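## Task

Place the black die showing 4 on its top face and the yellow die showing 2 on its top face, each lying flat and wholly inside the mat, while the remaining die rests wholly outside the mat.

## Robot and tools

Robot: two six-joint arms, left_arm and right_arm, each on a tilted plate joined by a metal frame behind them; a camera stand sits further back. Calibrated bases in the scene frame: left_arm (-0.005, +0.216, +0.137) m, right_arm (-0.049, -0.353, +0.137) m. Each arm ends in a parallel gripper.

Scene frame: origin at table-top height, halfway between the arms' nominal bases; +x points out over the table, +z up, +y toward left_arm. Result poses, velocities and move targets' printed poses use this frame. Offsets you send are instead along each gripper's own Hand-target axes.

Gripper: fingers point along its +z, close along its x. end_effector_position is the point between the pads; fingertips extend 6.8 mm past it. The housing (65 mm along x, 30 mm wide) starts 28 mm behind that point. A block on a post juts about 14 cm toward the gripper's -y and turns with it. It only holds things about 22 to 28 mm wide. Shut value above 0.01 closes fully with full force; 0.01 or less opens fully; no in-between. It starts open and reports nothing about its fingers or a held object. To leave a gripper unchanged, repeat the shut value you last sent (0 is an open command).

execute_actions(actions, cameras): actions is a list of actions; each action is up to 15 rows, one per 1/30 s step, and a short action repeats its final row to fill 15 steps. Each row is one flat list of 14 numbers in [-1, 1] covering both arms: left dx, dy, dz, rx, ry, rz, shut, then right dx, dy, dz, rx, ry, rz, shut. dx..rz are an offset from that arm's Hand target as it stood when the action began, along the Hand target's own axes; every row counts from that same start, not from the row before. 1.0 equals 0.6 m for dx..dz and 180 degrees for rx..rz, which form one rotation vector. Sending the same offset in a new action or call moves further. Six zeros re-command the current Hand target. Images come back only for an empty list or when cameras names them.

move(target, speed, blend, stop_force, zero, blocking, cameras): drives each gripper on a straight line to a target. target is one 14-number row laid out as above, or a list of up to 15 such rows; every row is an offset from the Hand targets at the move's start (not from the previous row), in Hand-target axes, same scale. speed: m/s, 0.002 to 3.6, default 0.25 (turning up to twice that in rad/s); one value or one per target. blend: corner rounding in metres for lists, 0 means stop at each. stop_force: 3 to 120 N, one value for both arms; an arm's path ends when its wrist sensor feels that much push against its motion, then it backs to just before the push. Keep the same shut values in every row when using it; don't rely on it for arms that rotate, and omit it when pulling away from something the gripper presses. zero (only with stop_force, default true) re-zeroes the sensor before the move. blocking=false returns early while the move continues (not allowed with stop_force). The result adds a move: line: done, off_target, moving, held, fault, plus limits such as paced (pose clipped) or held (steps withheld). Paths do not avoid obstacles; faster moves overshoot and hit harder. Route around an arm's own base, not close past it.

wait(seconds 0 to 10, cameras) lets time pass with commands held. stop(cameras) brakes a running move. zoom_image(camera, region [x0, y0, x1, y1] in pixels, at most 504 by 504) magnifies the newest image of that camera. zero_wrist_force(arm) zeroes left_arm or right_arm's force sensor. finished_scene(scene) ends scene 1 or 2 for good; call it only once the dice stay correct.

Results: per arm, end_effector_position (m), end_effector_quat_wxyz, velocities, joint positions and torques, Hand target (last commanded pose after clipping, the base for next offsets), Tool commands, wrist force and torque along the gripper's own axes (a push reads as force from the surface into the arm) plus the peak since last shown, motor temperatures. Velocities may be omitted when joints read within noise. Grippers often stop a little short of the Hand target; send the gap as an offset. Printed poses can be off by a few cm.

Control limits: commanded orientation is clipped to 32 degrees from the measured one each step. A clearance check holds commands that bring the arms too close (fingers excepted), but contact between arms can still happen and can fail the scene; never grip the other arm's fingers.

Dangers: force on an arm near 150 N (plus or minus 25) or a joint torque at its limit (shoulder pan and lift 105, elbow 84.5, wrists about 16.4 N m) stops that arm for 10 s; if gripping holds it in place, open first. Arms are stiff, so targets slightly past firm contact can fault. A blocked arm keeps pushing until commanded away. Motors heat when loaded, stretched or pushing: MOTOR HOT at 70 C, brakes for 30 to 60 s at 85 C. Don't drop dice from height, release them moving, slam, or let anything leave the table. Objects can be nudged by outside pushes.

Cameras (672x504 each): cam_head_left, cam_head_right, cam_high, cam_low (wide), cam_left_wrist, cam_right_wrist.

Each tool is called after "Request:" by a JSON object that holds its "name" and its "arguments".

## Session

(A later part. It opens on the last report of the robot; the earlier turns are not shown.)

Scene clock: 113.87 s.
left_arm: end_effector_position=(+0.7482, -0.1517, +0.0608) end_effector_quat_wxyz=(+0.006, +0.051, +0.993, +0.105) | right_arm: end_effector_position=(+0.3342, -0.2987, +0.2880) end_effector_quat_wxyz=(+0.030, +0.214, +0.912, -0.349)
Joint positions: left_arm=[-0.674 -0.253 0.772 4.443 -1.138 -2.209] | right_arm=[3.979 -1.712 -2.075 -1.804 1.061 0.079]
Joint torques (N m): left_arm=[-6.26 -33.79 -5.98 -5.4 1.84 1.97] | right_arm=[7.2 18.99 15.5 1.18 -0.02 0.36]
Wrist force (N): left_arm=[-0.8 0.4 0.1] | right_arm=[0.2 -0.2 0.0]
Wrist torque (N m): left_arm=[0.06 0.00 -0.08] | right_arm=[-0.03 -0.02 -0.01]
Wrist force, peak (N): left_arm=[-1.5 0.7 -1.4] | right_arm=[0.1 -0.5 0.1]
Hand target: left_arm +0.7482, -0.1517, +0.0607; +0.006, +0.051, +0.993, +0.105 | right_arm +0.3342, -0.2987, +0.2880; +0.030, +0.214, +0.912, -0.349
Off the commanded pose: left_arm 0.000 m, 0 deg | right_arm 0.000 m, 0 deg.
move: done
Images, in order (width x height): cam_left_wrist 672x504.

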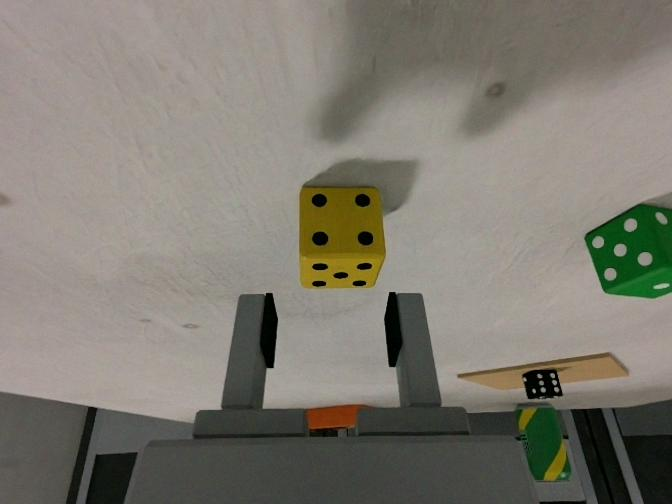

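Request:
{"name": "move", "arguments": {"target": [[0.0060, 0.0155, 0.0230, 0, 0, 0, 0, 0, 0, 0, 0, 0, 0, 0], [0.0060, 0.0155, 0.0620, 0, 0, 0, 0, 0, 0, 0, 0, 0, 0, 0]], "speed": [0.1, 0.04], "stop_force": 8, "cameras": ["cam_left_wrist"]}}

Request:
{"name": "zoom_image", "arguments": {"camera": "cam_left_wrist", "region": [230, 230, 450, 410]}}

Scene clock: 124.20 s.
left_arm: end_effector_position=(+0.7464, -0.1345, +0.0262) end_effector_quat_wxyz=(+0.006, +0.051, +0.993, +0.105) | right_arm: end_effector_position=(+0.3342, -0.2987, +0.2880) end_effector_quat_wxyz=(+0.030, +0.214, +0.912, -0.349)
Joint positions: left_arm=[-0.649 -0.238 0.826 4.362 -1.132 -2.182] | right_arm=[3.979 -1.712 -2.075 -1.804 1.061 0.079]
Joint torques (N m): left_arm=[-6.12 -33.94 -27.01 -5.46 1.62 1.55] | right_arm=[6.93 20.07 13.62 1.21 -0.11 0.22]
Wrist force (N): left_arm=[-0.9 0.1 -0.1] | right_arm=[-0.1 0.0 -0.3]
Wrist torque (N m): left_arm=[0.01 0.00 -0.09] | right_arm=[0.00 0.00 0.00]
Wrist force, peak (N): left_arm=[-1.3 0.2 -0.8] | right_arm=[0.2 -0.6 0.0]
Hand target: left_arm +0.7464, -0.1345, +0.0262; +0.006, +0.051, +0.993, +0.105 | right_arm +0.3342, -0.2987, +0.2880; +0.030, +0.214, +0.912, -0.349
Off the commanded pose: left_arm 0.000 m, 0 deg | right_arm 0.000 m, 0 deg.
move: done
Images, in order (width x height): cam_left_wrist 672x504.

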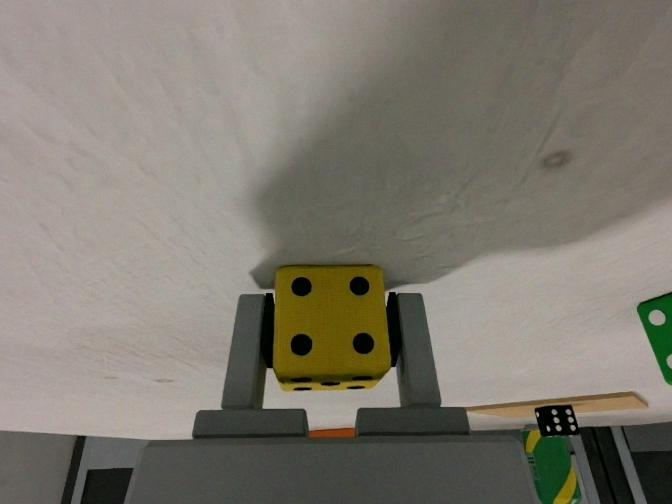

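Scaled by 2.291 from the camera's 672x504 image, which has a finer 960x720 frame.

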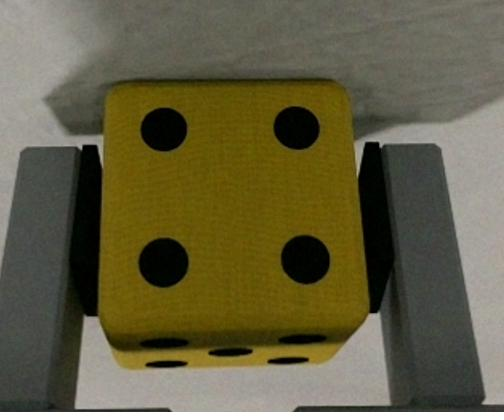

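Request:
{"name": "move", "arguments": {"target": [[0, 0, -0.0042, 0, 0, 0, 0, 0, 0, 0, 0, 0, 0, 0], [0, 0, -0.0042, 0, 0, 0, 1, 0, 0, 0, 0, 0, 0, 0], [0, 0.0208, -0.1020, 0, 0, 0, 1, 0, 0, 0, 0, 0, 0, 0]], "speed": [0.05, 0.05, 0.1], "cameras": ["cam_left_wrist"]}}

Scene clock: 131.97 s.
left_arm: end_effector_position=(+0.7462, -0.1351, +0.0885) end_effector_quat_wxyz=(+0.006, +0.051, +0.993, +0.105) | right_arm: end_effector_position=(+0.3342, -0.2987, +0.2880) end_effector_quat_wxyz=(+0.030, +0.214, +0.912, -0.349)
Joint positions: left_arm=[-0.669 -0.325 0.84 4.445 -1.137 -2.204] | right_arm=[3.979 -1.712 -2.075 -1.804 1.061 0.079]
Joint torques (N m): left_arm=[-31.64 -83.85 -5.09 0.21 -1.18 -1.39] | right_arm=[7.13 20.84 14.32 1.26 -0.09 0.51]
Wrist force (N): left_arm=[-1.0 0.2 -0.1] | right_arm=[0.3 -0.1 -0.3]
Wrist torque (N m): left_arm=[0.03 0.00 0.00] | right_arm=[-0.01 -0.03 -0.01]
Wrist force, peak (N): left_arm=[-1.2 0.4 -0.9] | right_arm=[-0.1 -0.6 -0.2]
Hand target: left_arm +0.7462, -0.1351, +0.0887; +0.006, +0.051, +0.993, +0.105 | right_arm +0.3342, -0.2987, +0.2880; +0.030, +0.214, +0.912, -0.349
Off the commanded pose: left_arm 0.000 m, 0 deg | right_arm 0.000 m, 0 deg.
move: done
Images, in order (width x height): cam_left_wrist 672x504.

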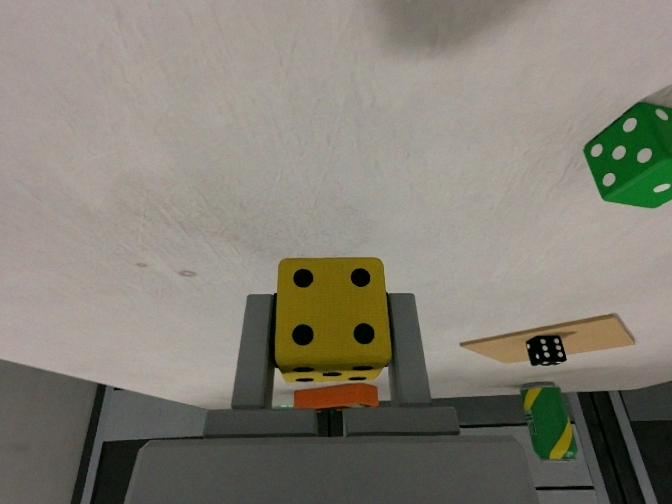

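Request:
{"name": "move", "arguments": {"target": [0.1960, 0.1828, -0.0315, 0.4642, 0.0426, 0.0738, 1, 0, 0, 0, 0, 0, 0, 0], "speed": 0.35, "cameras": ["cam_left_wrist", "cam_high"]}}

Scene clock: 135.67 s.
left_arm: end_effector_position=(+0.6398, -0.0203, +0.1299) end_effector_quat_wxyz=(-0.101, +0.140, +0.797, -0.578) | right_arm: end_effector_position=(+0.3342, -0.2987, +0.2880) end_effector_quat_wxyz=(+0.030, +0.214, +0.912, -0.349)
Joint positions: left_arm=[-0.299 -0.591 1.495 3.89 -2.539 -1.504] | right_arm=[3.979 -1.712 -2.075 -1.804 1.061 0.079]
Joint torques (N m): left_arm=[-1.54 -27.38 -23.75 0.72 -3.12 2.03] | right_arm=[7.3 20.22 14.72 1.07 -0.09 0.55]
Wrist force (N): left_arm=[-1.9 -1.6 0.9] | right_arm=[0.2 -0.2 -0.1]
Wrist torque (N m): left_arm=[0.00 0.23 0.16] | right_arm=[-0.03 -0.03 0.00]
Wrist force, peak (N): left_arm=[-2.0 -1.8 0.9] | right_arm=[0.0 -0.5 -0.3]
Hand target: left_arm +0.6398, -0.0203, +0.1300; -0.101, +0.140, +0.797, -0.578 | right_arm +0.3342, -0.2987, +0.2880; +0.030, +0.214, +0.912, -0.349
Off the commanded pose: left_arm 0.000 m, 0 deg | right_arm 0.000 m, 0 deg.
move: done
Images, in order (width x height): cam_high 672x504, cam_left_wrist 672x504.

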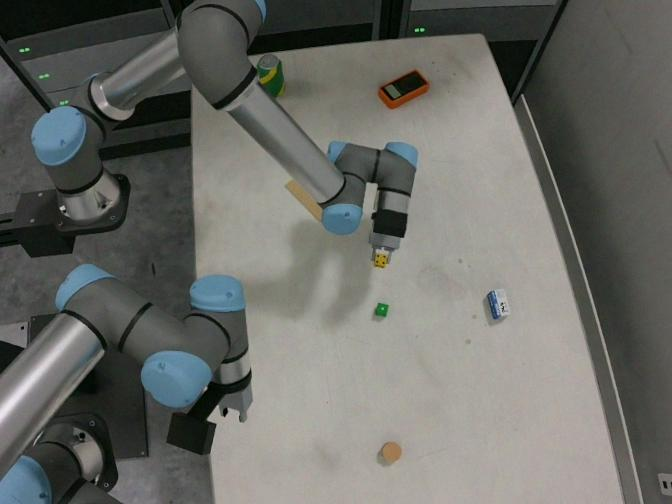

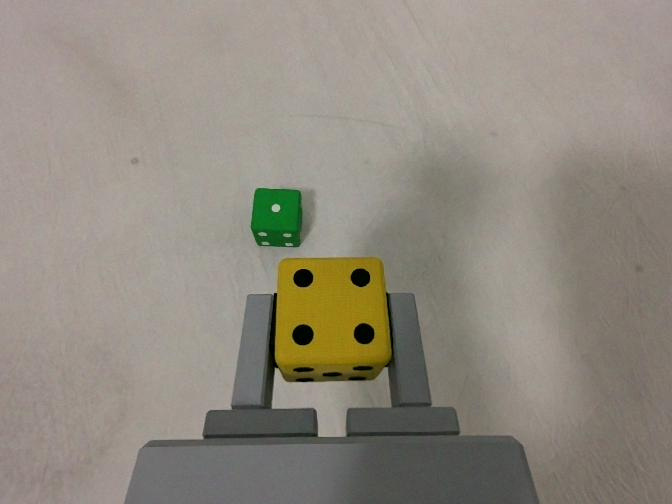

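Request:
{"name": "move", "arguments": {"target": [0, 0.1189, 0.0386, 0, 0, 0, 1, 0, 0, 0, 0, 0, 0, 0], "speed": 0.15}}

Request:
{"name": "move", "arguments": {"target": [0, 0.0587, 0.0191, 0, 0, 0, 1, 0, 0, 0, 0, 0, 0, 0], "speed": 0.015, "stop_force": 5, "cameras": ["cam_left_wrist"]}}

Scene clock: 139.73 s.
left_arm: end_effector_position=(+0.6399, -0.0202, +0.0551) end_effector_quat_wxyz=(-0.101, +0.140, +0.797, -0.578) | right_arm: end_effector_position=(+0.3342, -0.2987, +0.2880) end_effector_quat_wxyz=(+0.030, +0.214, +0.912, -0.349)
Joint positions: left_arm=[-0.268 -0.457 1.438 3.856 -2.536 -1.45] | right_arm=[3.979 -1.712 -2.075 -1.804 1.061 0.079]
Joint torques (N m): left_arm=[-2.52 -27.36 -23.2 -2.14 0.73 1.58] | right_arm=[7.42 20.42 14.16 1.12 -0.07 0.69]
Wrist force (N): left_arm=[-2.0 -1.3 1.0] | right_arm=[0.1 -0.1 0.0]
Wrist torque (N m): left_arm=[0.02 0.23 0.15] | right_arm=[-0.02 -0.02 -0.01]
Wrist force, peak (N): left_arm=[-2.0 -2.6 0.5] | right_arm=[-0.3 -0.4 -0.3]
Hand target: left_arm +0.6399, -0.0202, +0.0549; -0.101, +0.140, +0.797, -0.578 | right_arm +0.3342, -0.2987, +0.2880; +0.030, +0.214, +0.912, -0.349
Off the commanded pose: left_arm 0.000 m, 0 deg | right_arm 0.000 m, 0 deg.
move: done

Scene clock: 143.00 s.
left_arm: end_effector_position=(+0.6400, -0.0202, +0.0260) end_effector_quat_wxyz=(-0.101, +0.140, +0.797, -0.578) | right_arm: end_effector_position=(+0.3342, -0.2987, +0.2880) end_effector_quat_wxyz=(+0.030, +0.214, +0.912, -0.349)
Joint positions: left_arm=[-0.256 -0.403 1.408 3.849 -2.535 -1.43] | right_arm=[3.979 -1.712 -2.075 -1.804 1.061 0.079]
Joint torques (N m): left_arm=[-29.11 -74.44 -0.38 0.65 -0.26 -1] | right_arm=[7.22 20.04 14.13 1.02 -0.07 0.82]
Wrist force (N): left_arm=[-1.5 -2.4 0.8] | right_arm=[-0.2 -0.3 -0.1]
Wrist torque (N m): left_arm=[0.01 0.19 0.15] | right_arm=[-0.04 0.02 -0.01]
Wrist force, peak (N): left_arm=[0.1 -9.7 -2.3] | right_arm=[0.0 -0.7 -0.1]
Hand target: left_arm +0.6400, -0.0202, +0.0260; -0.101, +0.140, +0.797, -0.578 (not the last commanded pose) | right_arm +0.3342, -0.2987, +0.2880; +0.030, +0.214, +0.912, -0.349
Off the commanded pose: left_arm 0.008 m, 0 deg | right_arm 0.000 m, 0 deg.
move: contact (left_arm)
Images, in order (width x height): cam_left_wrist 672x504.

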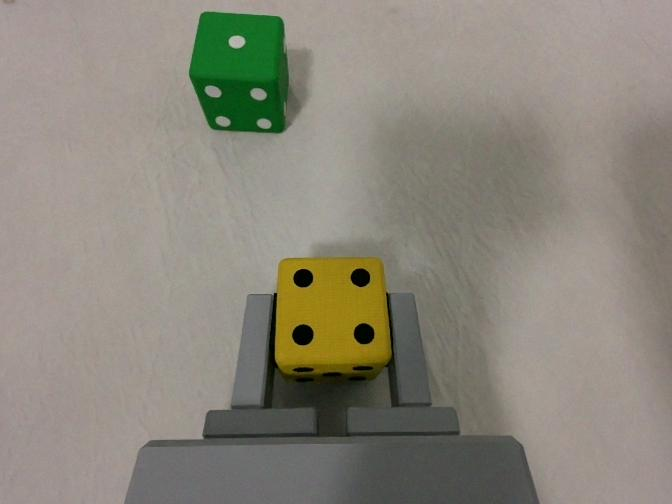

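Request:
{"name": "move", "arguments": {"target": [[0, 0, 0, 0, 0, 0, 0, 0, 0, 0, 0, 0, 0, 0], [0, 0, -0.05, 0, 0, 0, 0, 0, 0, 0, 0, 0, 0, 0], [0, -0.1268, -0.0912, -0.1111, 0, 0, 0, 0, 0, 0, 0, 0, 0, 0], [-0.0002, -0.0667, 0.0058, -0.4667, 0, 0, 0, 0, 0, 0, 0, 0, 0, 0]], "speed": [0.1, 0.08, 0.25, 0.35], "blend": [0, 0.005, 0.03, 0], "cameras": ["cam_left_wrist", "cam_high"]}}

Request:
{"name": "zoom_image", "arguments": {"camera": "cam_left_wrist", "region": [230, 130, 450, 310]}}

Scene clock: 150.67 s.
left_arm: end_effector_position=(+0.6347, -0.0350, +0.0630) end_effector_quat_wxyz=(+0.019, +0.172, +0.980, +0.104) | right_arm: end_effector_position=(+0.3342, -0.2987, +0.2880) end_effector_quat_wxyz=(+0.030, +0.214, +0.912, -0.349)
Joint positions: left_arm=[-0.657 -0.614 1.537 3.982 -1.111 -1.93] | right_arm=[3.979 -1.712 -2.075 -1.804 1.061 0.079]
Joint torques (N m): left_arm=[-28 -22.08 -27.41 0.49 1.67 -1.55] | right_arm=[7.25 21.65 13.62 1.12 0.07 0.62]
Wrist force (N): left_arm=[-1.0 0.1 -0.3] | right_arm=[0.2 -0.2 0.0]
Wrist torque (N m): left_arm=[0.01 0.01 -0.01] | right_arm=[-0.03 -0.02 0.00]
Wrist force, peak (N): left_arm=[-2.1 -2.7 1.0] | right_arm=[0.0 -0.5 -0.3]
Hand target: left_arm +0.6347, -0.0350, +0.0630; +0.019, +0.172, +0.979, +0.104 | right_arm +0.3342, -0.2987, +0.2880; +0.030, +0.214, +0.912, -0.349
Off the commanded pose: left_arm 0.000 m, 0 deg | right_arm 0.000 m, 0 deg.
move: done
Images, in order (width x height): cam_high 672x504, cam_left_wrist 672x504.

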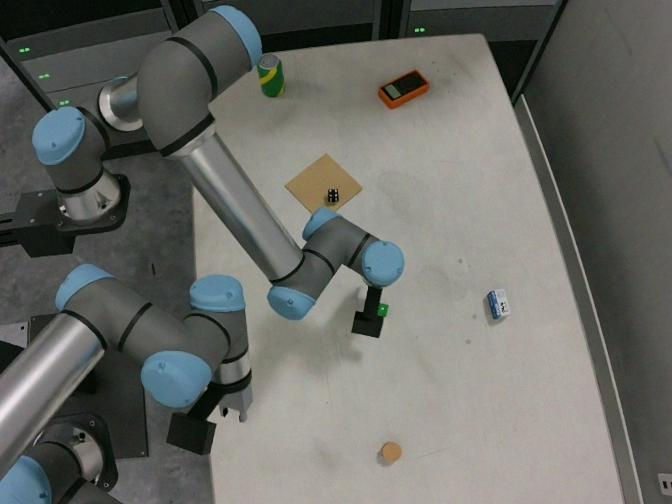

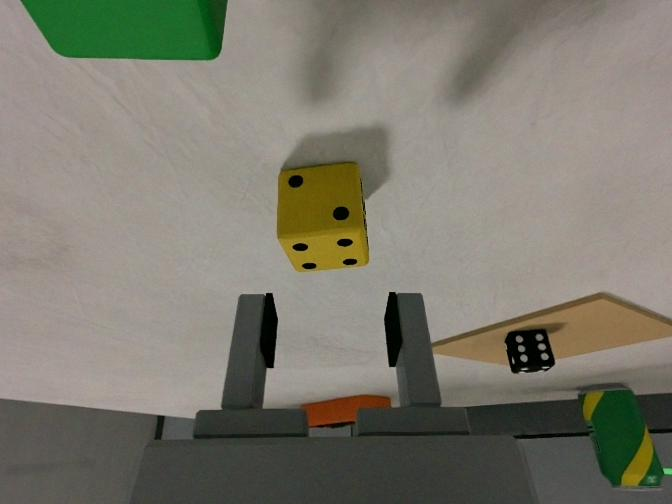

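Scaled by 2.291 from the camera's 672x504 image, which has a finer 960x720 frame.

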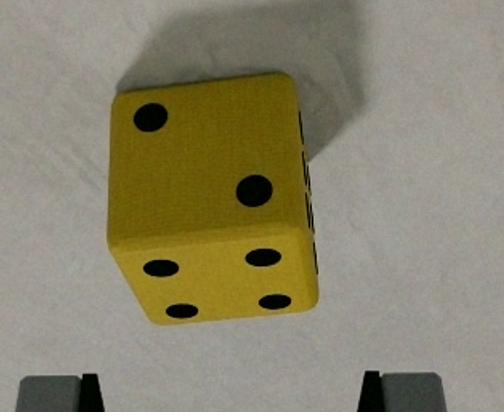

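Request:
{"name": "move", "arguments": {"target": [-0.0052, 0.0035, 0.0242, 0, 0.0133, -0.0625, 0, 0, 0, 0, 0, 0, 0, 0], "speed": 0.15, "cameras": ["cam_left_wrist"]}}

Request:
{"name": "zoom_image", "arguments": {"camera": "cam_left_wrist", "region": [230, 160, 450, 340]}}

Scene clock: 157.80 s.
left_arm: end_effector_position=(+0.6394, -0.0313, +0.0492) end_effector_quat_wxyz=(+0.008, +0.073, +0.992, +0.105) | right_arm: end_effector_position=(+0.3342, -0.2987, +0.2880) end_effector_quat_wxyz=(+0.030, +0.214, +0.912, -0.349)
Joint positions: left_arm=[-0.639 -0.583 1.496 4.025 -1.125 -2.125] | right_arm=[3.979 -1.712 -2.075 -1.804 1.061 0.079]
Joint torques (N m): left_arm=[-3.52 -24.71 -27.68 0.31 -1.15 -1.45] | right_arm=[7.61 20.85 14.41 1.28 -0.11 0.76]
Wrist force (N): left_arm=[-1.1 0.2 -0.2] | right_arm=[0.0 -0.1 -0.2]
Wrist torque (N m): left_arm=[0.02 0.00 -0.01] | right_arm=[-0.02 -0.01 0.00]
Wrist force, peak (N): left_arm=[-1.3 0.0 -0.7] | right_arm=[0.0 -0.6 -0.2]
Hand target: left_arm +0.6394, -0.0313, +0.0492; +0.008, +0.073, +0.992, +0.105 | right_arm +0.3342, -0.2987, +0.2880; +0.030, +0.214, +0.912, -0.349
Off the commanded pose: left_arm 0.000 m, 0 deg | right_arm 0.000 m, 0 deg.
move: done
Images, in order (width x height): cam_left_wrist 672x504.

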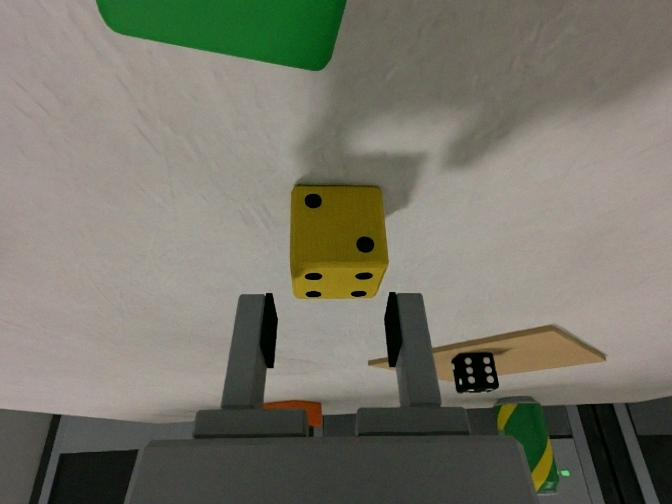

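Scaled by 2.291 from the camera's 672x504 image, which has a finer 960x720 frame.

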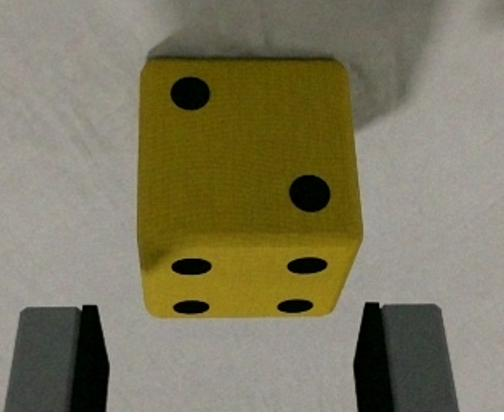

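Request:
{"name": "move", "arguments": {"target": [0.0028, 0, 0.0400, 0, 0, 0, 0, 0, 0, 0, 0, 0, 0, 0], "speed": 0.04, "stop_force": 8, "cameras": ["cam_left_wrist"]}}

Request:
{"name": "zoom_image", "arguments": {"camera": "cam_left_wrist", "region": [230, 230, 450, 410]}}

Scene clock: 167.77 s.
left_arm: end_effector_position=(+0.6385, -0.0261, +0.0257) end_effector_quat_wxyz=(+0.008, +0.073, +0.992, +0.105) | right_arm: end_effector_position=(+0.3342, -0.2987, +0.2880) end_effector_quat_wxyz=(+0.030, +0.214, +0.912, -0.349)
Joint positions: left_arm=[-0.626 -0.548 1.5 3.979 -1.122 -2.11] | right_arm=[3.979 -1.712 -2.075 -1.804 1.061 0.079]
Joint torques (N m): left_arm=[-4.4 -24.98 -3.42 -5.25 1.26 1.47] | right_arm=[8.09 19.85 12.89 1.14 -0.03 0.94]
Wrist force (N): left_arm=[-0.9 0.2 -0.4] | right_arm=[0.1 -0.2 0.0]
Wrist torque (N m): left_arm=[0.00 -0.02 -0.02] | right_arm=[-0.02 -0.02 0.00]
Wrist force, peak (N): left_arm=[-1.4 0.4 -0.4] | right_arm=[-0.3 -0.5 -0.2]
Hand target: left_arm +0.6385, -0.0261, +0.0257; +0.008, +0.073, +0.992, +0.105 | right_arm +0.3342, -0.2987, +0.2880; +0.030, +0.214, +0.912, -0.349
Off the commanded pose: left_arm 0.000 m, 0 deg | right_arm 0.000 m, 0 deg.
move: done
Images, in order (width x height): cam_left_wrist 672x504.

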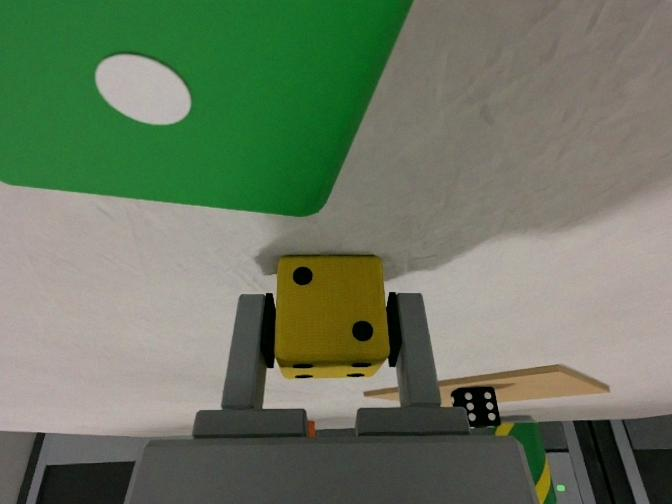

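Scaled by 2.291 from the camera's 672x504 image, which has a finer 960x720 frame.

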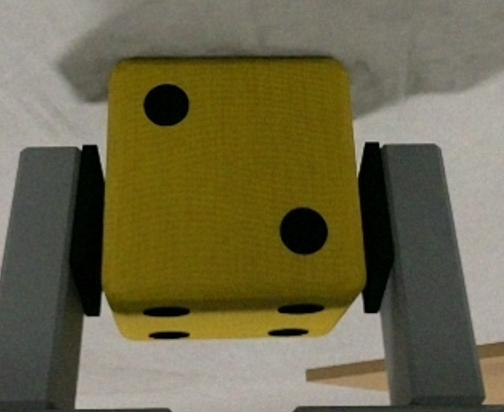

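Request:
{"name": "move", "arguments": {"target": [[0, 0, 0, 0, 0, 0, 1, 0, 0, 0, 0, 0, 0, 0], [0, 0.0277, -0.1304, 0, 0, 0, 1, 0, 0, 0, 0, 0, 0, 0], [0.1787, 0.4800, -0.0757, 0.4644, -0.0411, -0.0711, 1, 0, 0, 0, 0, 0, 0, 0]], "speed": [0.1, 0.12, 0.35], "blend": [0, 0.03, 0], "cameras": ["cam_left_wrist", "cam_high", "cam_low"]}}

Scene clock: 173.27 s.
left_arm: end_effector_position=(+0.5720, +0.2588, +0.1303) end_effector_quat_wxyz=(+0.027, -0.036, +0.809, -0.587) | right_arm: end_effector_position=(+0.3342, -0.2987, +0.2880) end_effector_quat_wxyz=(+0.030, +0.214, +0.912, -0.349)
Joint positions: left_arm=[0.121 -0.868 1.91 3.633 -2.559 -1.501] | right_arm=[3.979 -1.712 -2.075 -1.804 1.061 0.079]
Joint torques (N m): left_arm=[1.09 -20.58 -22.26 0.3 -2.99 1.88] | right_arm=[7.94 20.4 13.46 1.11 -0.08 0.71]
Wrist force (N): left_arm=[-2.1 -1.8 0.8] | right_arm=[-0.1 -0.1 -0.2]
Wrist torque (N m): left_arm=[0.00 0.24 0.16] | right_arm=[-0.02 0.00 -0.01]
Wrist force, peak (N): left_arm=[-0.6 0.9 -3.0] | right_arm=[0.2 -0.5 -0.4]
Hand target: left_arm +0.5720, +0.2588, +0.1303; +0.027, -0.036, +0.808, -0.587 | right_arm +0.3342, -0.2987, +0.2880; +0.030, +0.214, +0.912, -0.349
Off the commanded pose: left_arm 0.000 m, 0 deg | right_arm 0.000 m, 0 deg.
move: done
Images, in order (width x height): cam_high 672x504, cam_low 672x504, cam_left_wrist 672x504.

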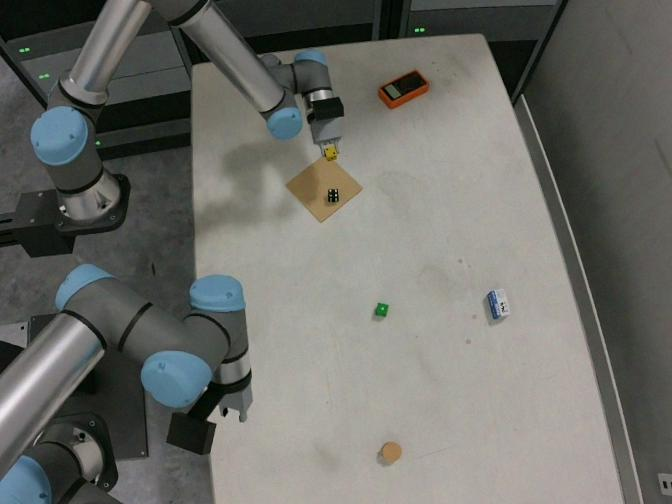

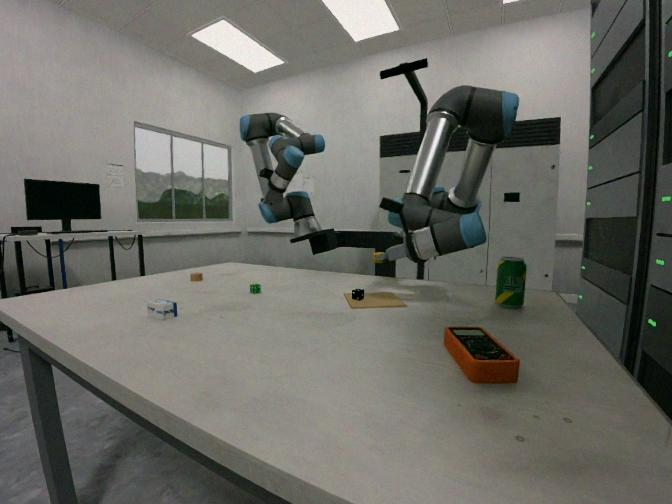

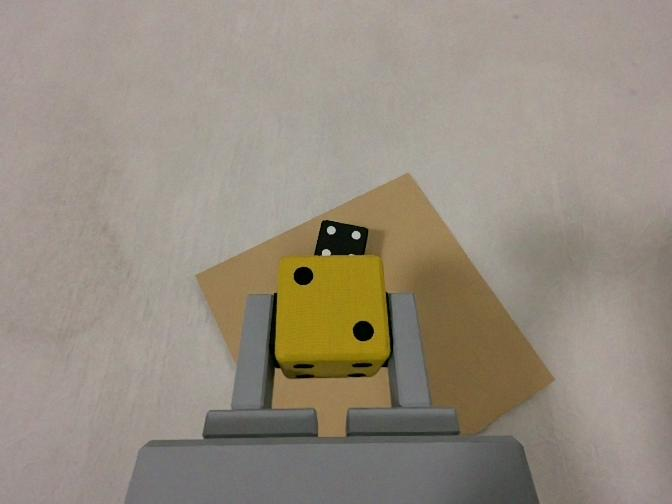

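Request:
{"name": "move", "arguments": {"target": [0, 0.1189, 0.0386, 0, 0, 0, 1, 0, 0, 0, 0, 0, 0, 0], "speed": 0.15}}

Request:
{"name": "move", "arguments": {"target": [0, 0.0587, 0.0191, 0, 0, 0, 1, 0, 0, 0, 0, 0, 0, 0], "speed": 0.015, "stop_force": 5, "cameras": ["cam_left_wrist"]}}

Scene clock: 177.60 s.
left_arm: end_effector_position=(+0.5721, +0.2589, +0.0554) end_effector_quat_wxyz=(+0.027, -0.036, +0.808, -0.587) | right_arm: end_effector_position=(+0.3342, -0.2987, +0.2880) end_effector_quat_wxyz=(+0.030, +0.214, +0.912, -0.349)
Joint positions: left_arm=[0.155 -0.708 1.852 3.582 -2.559 -1.439] | right_arm=[3.979 -1.712 -2.075 -1.804 1.061 0.079]
Joint torques (N m): left_arm=[1.1 -22.73 -18.02 -5.37 -2.96 1.71] | right_arm=[7.94 19.85 13.96 1.2 -0.11 0.83]
Wrist force (N): left_arm=[-1.9 -1.6 0.8] | right_arm=[-0.1 -0.1 -0.4]
Wrist torque (N m): left_arm=[0.02 0.22 0.16] | right_arm=[-0.02 0.00 -0.01]
Wrist force, peak (N): left_arm=[-1.7 -2.7 0.7] | right_arm=[0.1 -0.3 -0.6]
Hand target: left_arm +0.5721, +0.2589, +0.0553; +0.027, -0.036, +0.808, -0.587 | right_arm +0.3342, -0.2987, +0.2880; +0.030, +0.214, +0.912, -0.349
Off the commanded pose: left_arm 0.000 m, 0 deg | right_arm 0.000 m, 0 deg.
move: done

Scene clock: 180.67 s.
left_arm: end_effector_position=(+0.5721, +0.2589, +0.0279) end_effector_quat_wxyz=(+0.027, -0.036, +0.808, -0.587) | right_arm: end_effector_position=(+0.3342, -0.2987, +0.2880) end_effector_quat_wxyz=(+0.030, +0.214, +0.912, -0.349)
Joint positions: left_arm=[0.168 -0.648 1.823 3.57 -2.559 -1.417] | right_arm=[3.979 -1.712 -2.075 -1.804 1.061 0.079]
Joint torques (N m): left_arm=[-20.83 -64.1 3.39 0.47 0.68 -1.15] | right_arm=[7.45 19.97 13.48 1.26 -0.22 0.67]
Wrist force (N): left_arm=[-1.0 -4.5 0.8] | right_arm=[0.1 -0.1 -0.3]
Wrist torque (N m): left_arm=[0.00 0.25 0.14] | right_arm=[-0.01 -0.02 -0.01]
Wrist force, peak (N): left_arm=[2.0 -10.4 -5.0] | right_arm=[-0.3 -0.5 -0.3]
Hand target: left_arm +0.5721, +0.2589, +0.0279; +0.027, -0.036, +0.808, -0.587 (not the last commanded pose) | right_arm +0.3342, -0.2987, +0.2880; +0.030, +0.214, +0.912, -0.349
Off the commanded pose: left_arm 0.010 m, 0 deg | right_arm 0.000 m, 0 deg.
move: contact (left_arm)
Images, in order (width x height): cam_left_wrist 672x504.

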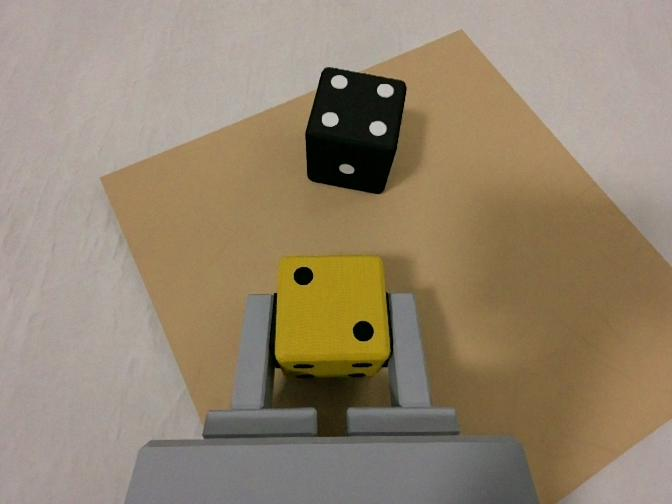

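Request:
{"name": "move", "arguments": {"target": [[0, 0, 0, 0, 0, 0, 0, 0, 0, 0, 0, 0, 0, 0], [0, 0, -0.0367, 0, 0, 0, 0, 0, 0, 0, 0, 0, 0, 0], [0, -0.1585, -0.0882, -0.08, 0, 0, 0, 0, 0, 0, 0, 0, 0, 0]], "speed": [0.1, 0.08, 0.25], "blend": [0, 0.004, 0], "cameras": ["all"]}}

Request:
{"name": "zoom_image", "arguments": {"camera": "cam_left_wrist", "region": [180, 60, 560, 345]}}

Request:
{"name": "zoom_image", "arguments": {"camera": "cam_high", "region": [270, 140, 390, 230]}}

Request:
{"name": "zoom_image", "arguments": {"camera": "cam_low", "region": [320, 270, 430, 325]}}

Scene clock: 183.97 s.
left_arm: end_effector_position=(+0.5701, +0.2797, +0.1347) end_effector_quat_wxyz=(+0.022, -0.039, +0.876, -0.481) | right_arm: end_effector_position=(+0.3342, -0.2987, +0.2880) end_effector_quat_wxyz=(+0.030, +0.214, +0.912, -0.349)
Joint positions: left_arm=[0.099 -0.967 1.93 3.668 -2.307 -1.548] | right_arm=[3.979 -1.712 -2.075 -1.804 1.061 0.079]
Joint torques (N m): left_arm=[-20.34 -59.74 0.16 0.39 0.38 -1.51] | right_arm=[7.32 20.59 13.09 1.22 0.06 0.84]
Wrist force (N): left_arm=[-1.9 -1.6 -0.1] | right_arm=[0.0 -0.3 -0.1]
Wrist torque (N m): left_arm=[0.06 0.17 0.24] | right_arm=[-0.03 -0.01 -0.01]
Wrist force, peak (N): left_arm=[-1.0 -4.5 0.9] | right_arm=[-0.1 -0.4 -0.5]
Hand target: left_arm +0.5701, +0.2797, +0.1347; +0.022, -0.039, +0.876, -0.481 | right_arm +0.3342, -0.2987, +0.2880; +0.030, +0.214, +0.912, -0.349
Off the commanded pose: left_arm 0.000 m, 0 deg | right_arm 0.000 m, 0 deg.
move: done

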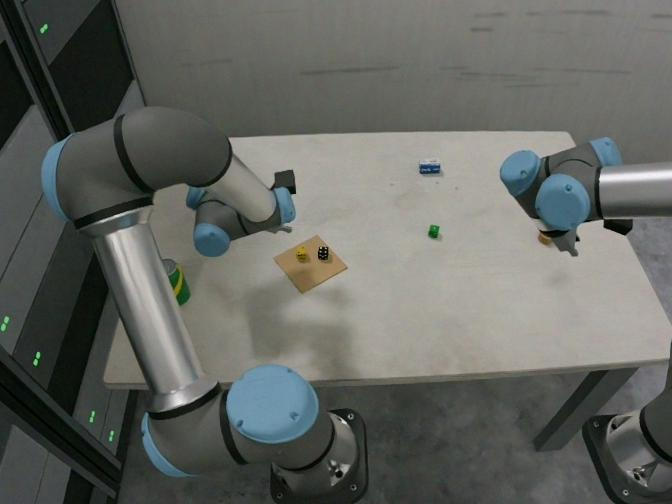

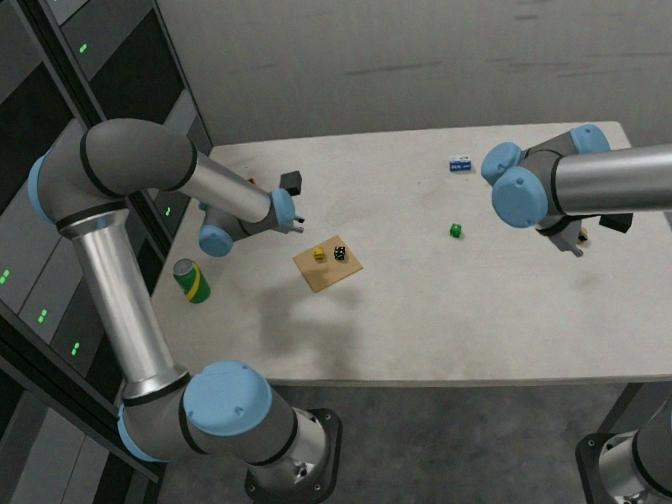

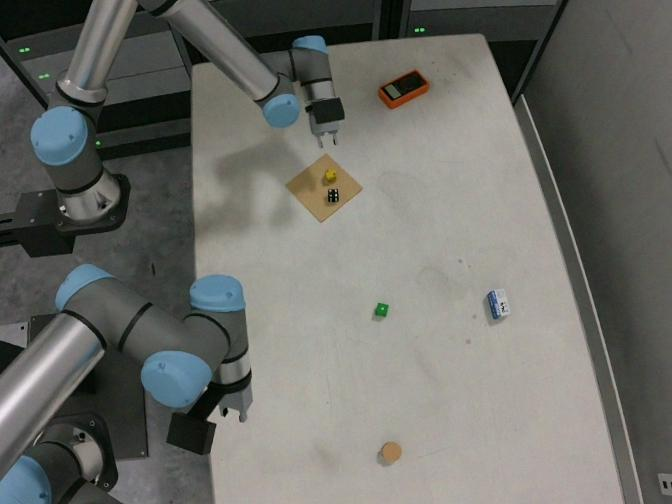

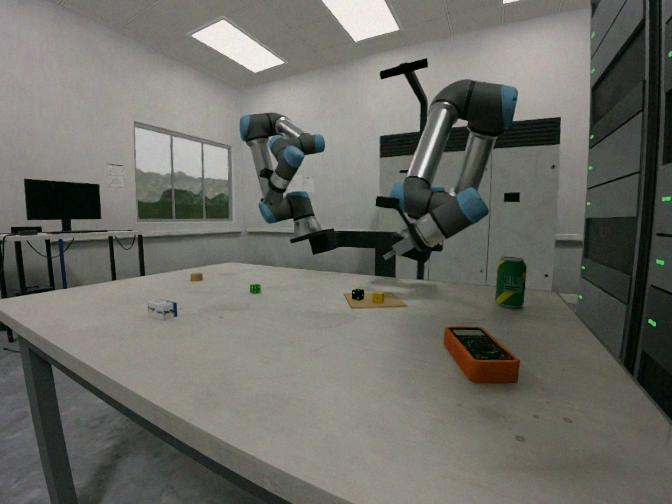

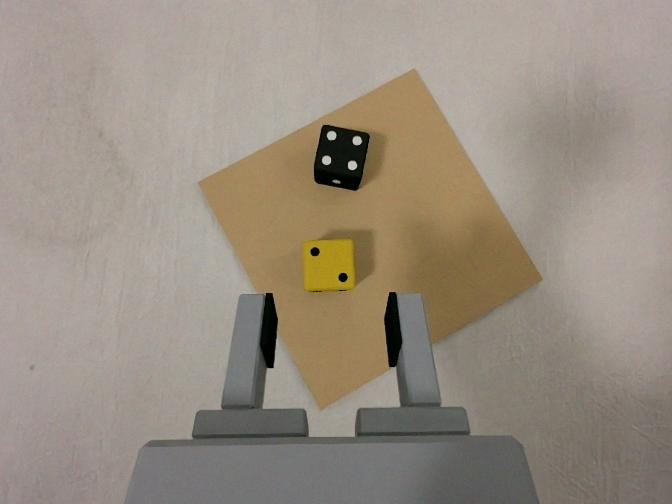

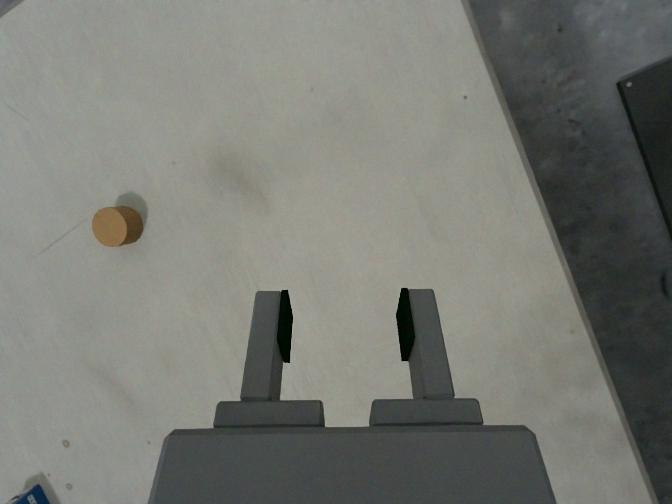

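Scaled by 1.326 from the camera's 672x504 image, which has a finer 960x720 frame.

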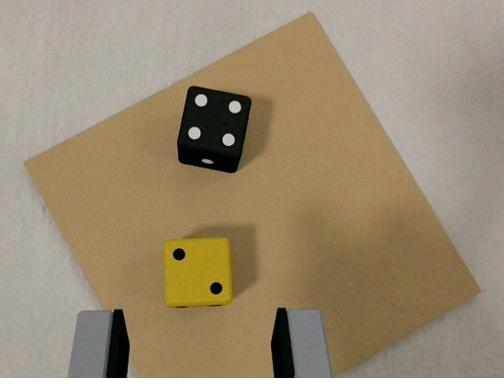

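Scaled by 4.200 from the camera's 672x504 image, which has a finer 960x720 frame.

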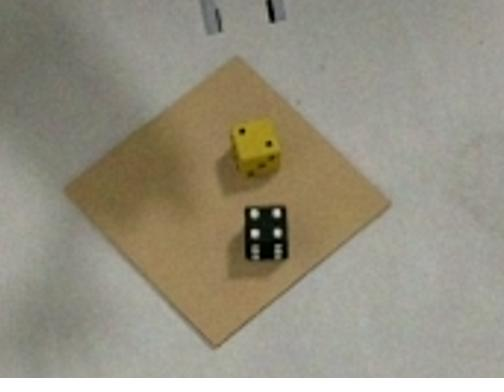

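Scaled by 4.582 from the camera's 672x504 image, which has a finer 960x720 frame.

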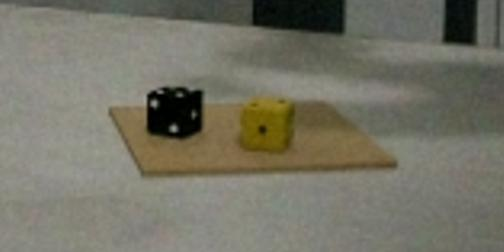

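Request:
{"name": "finished_scene", "arguments": {"scene": 2}}

The scene is finished: the task was done.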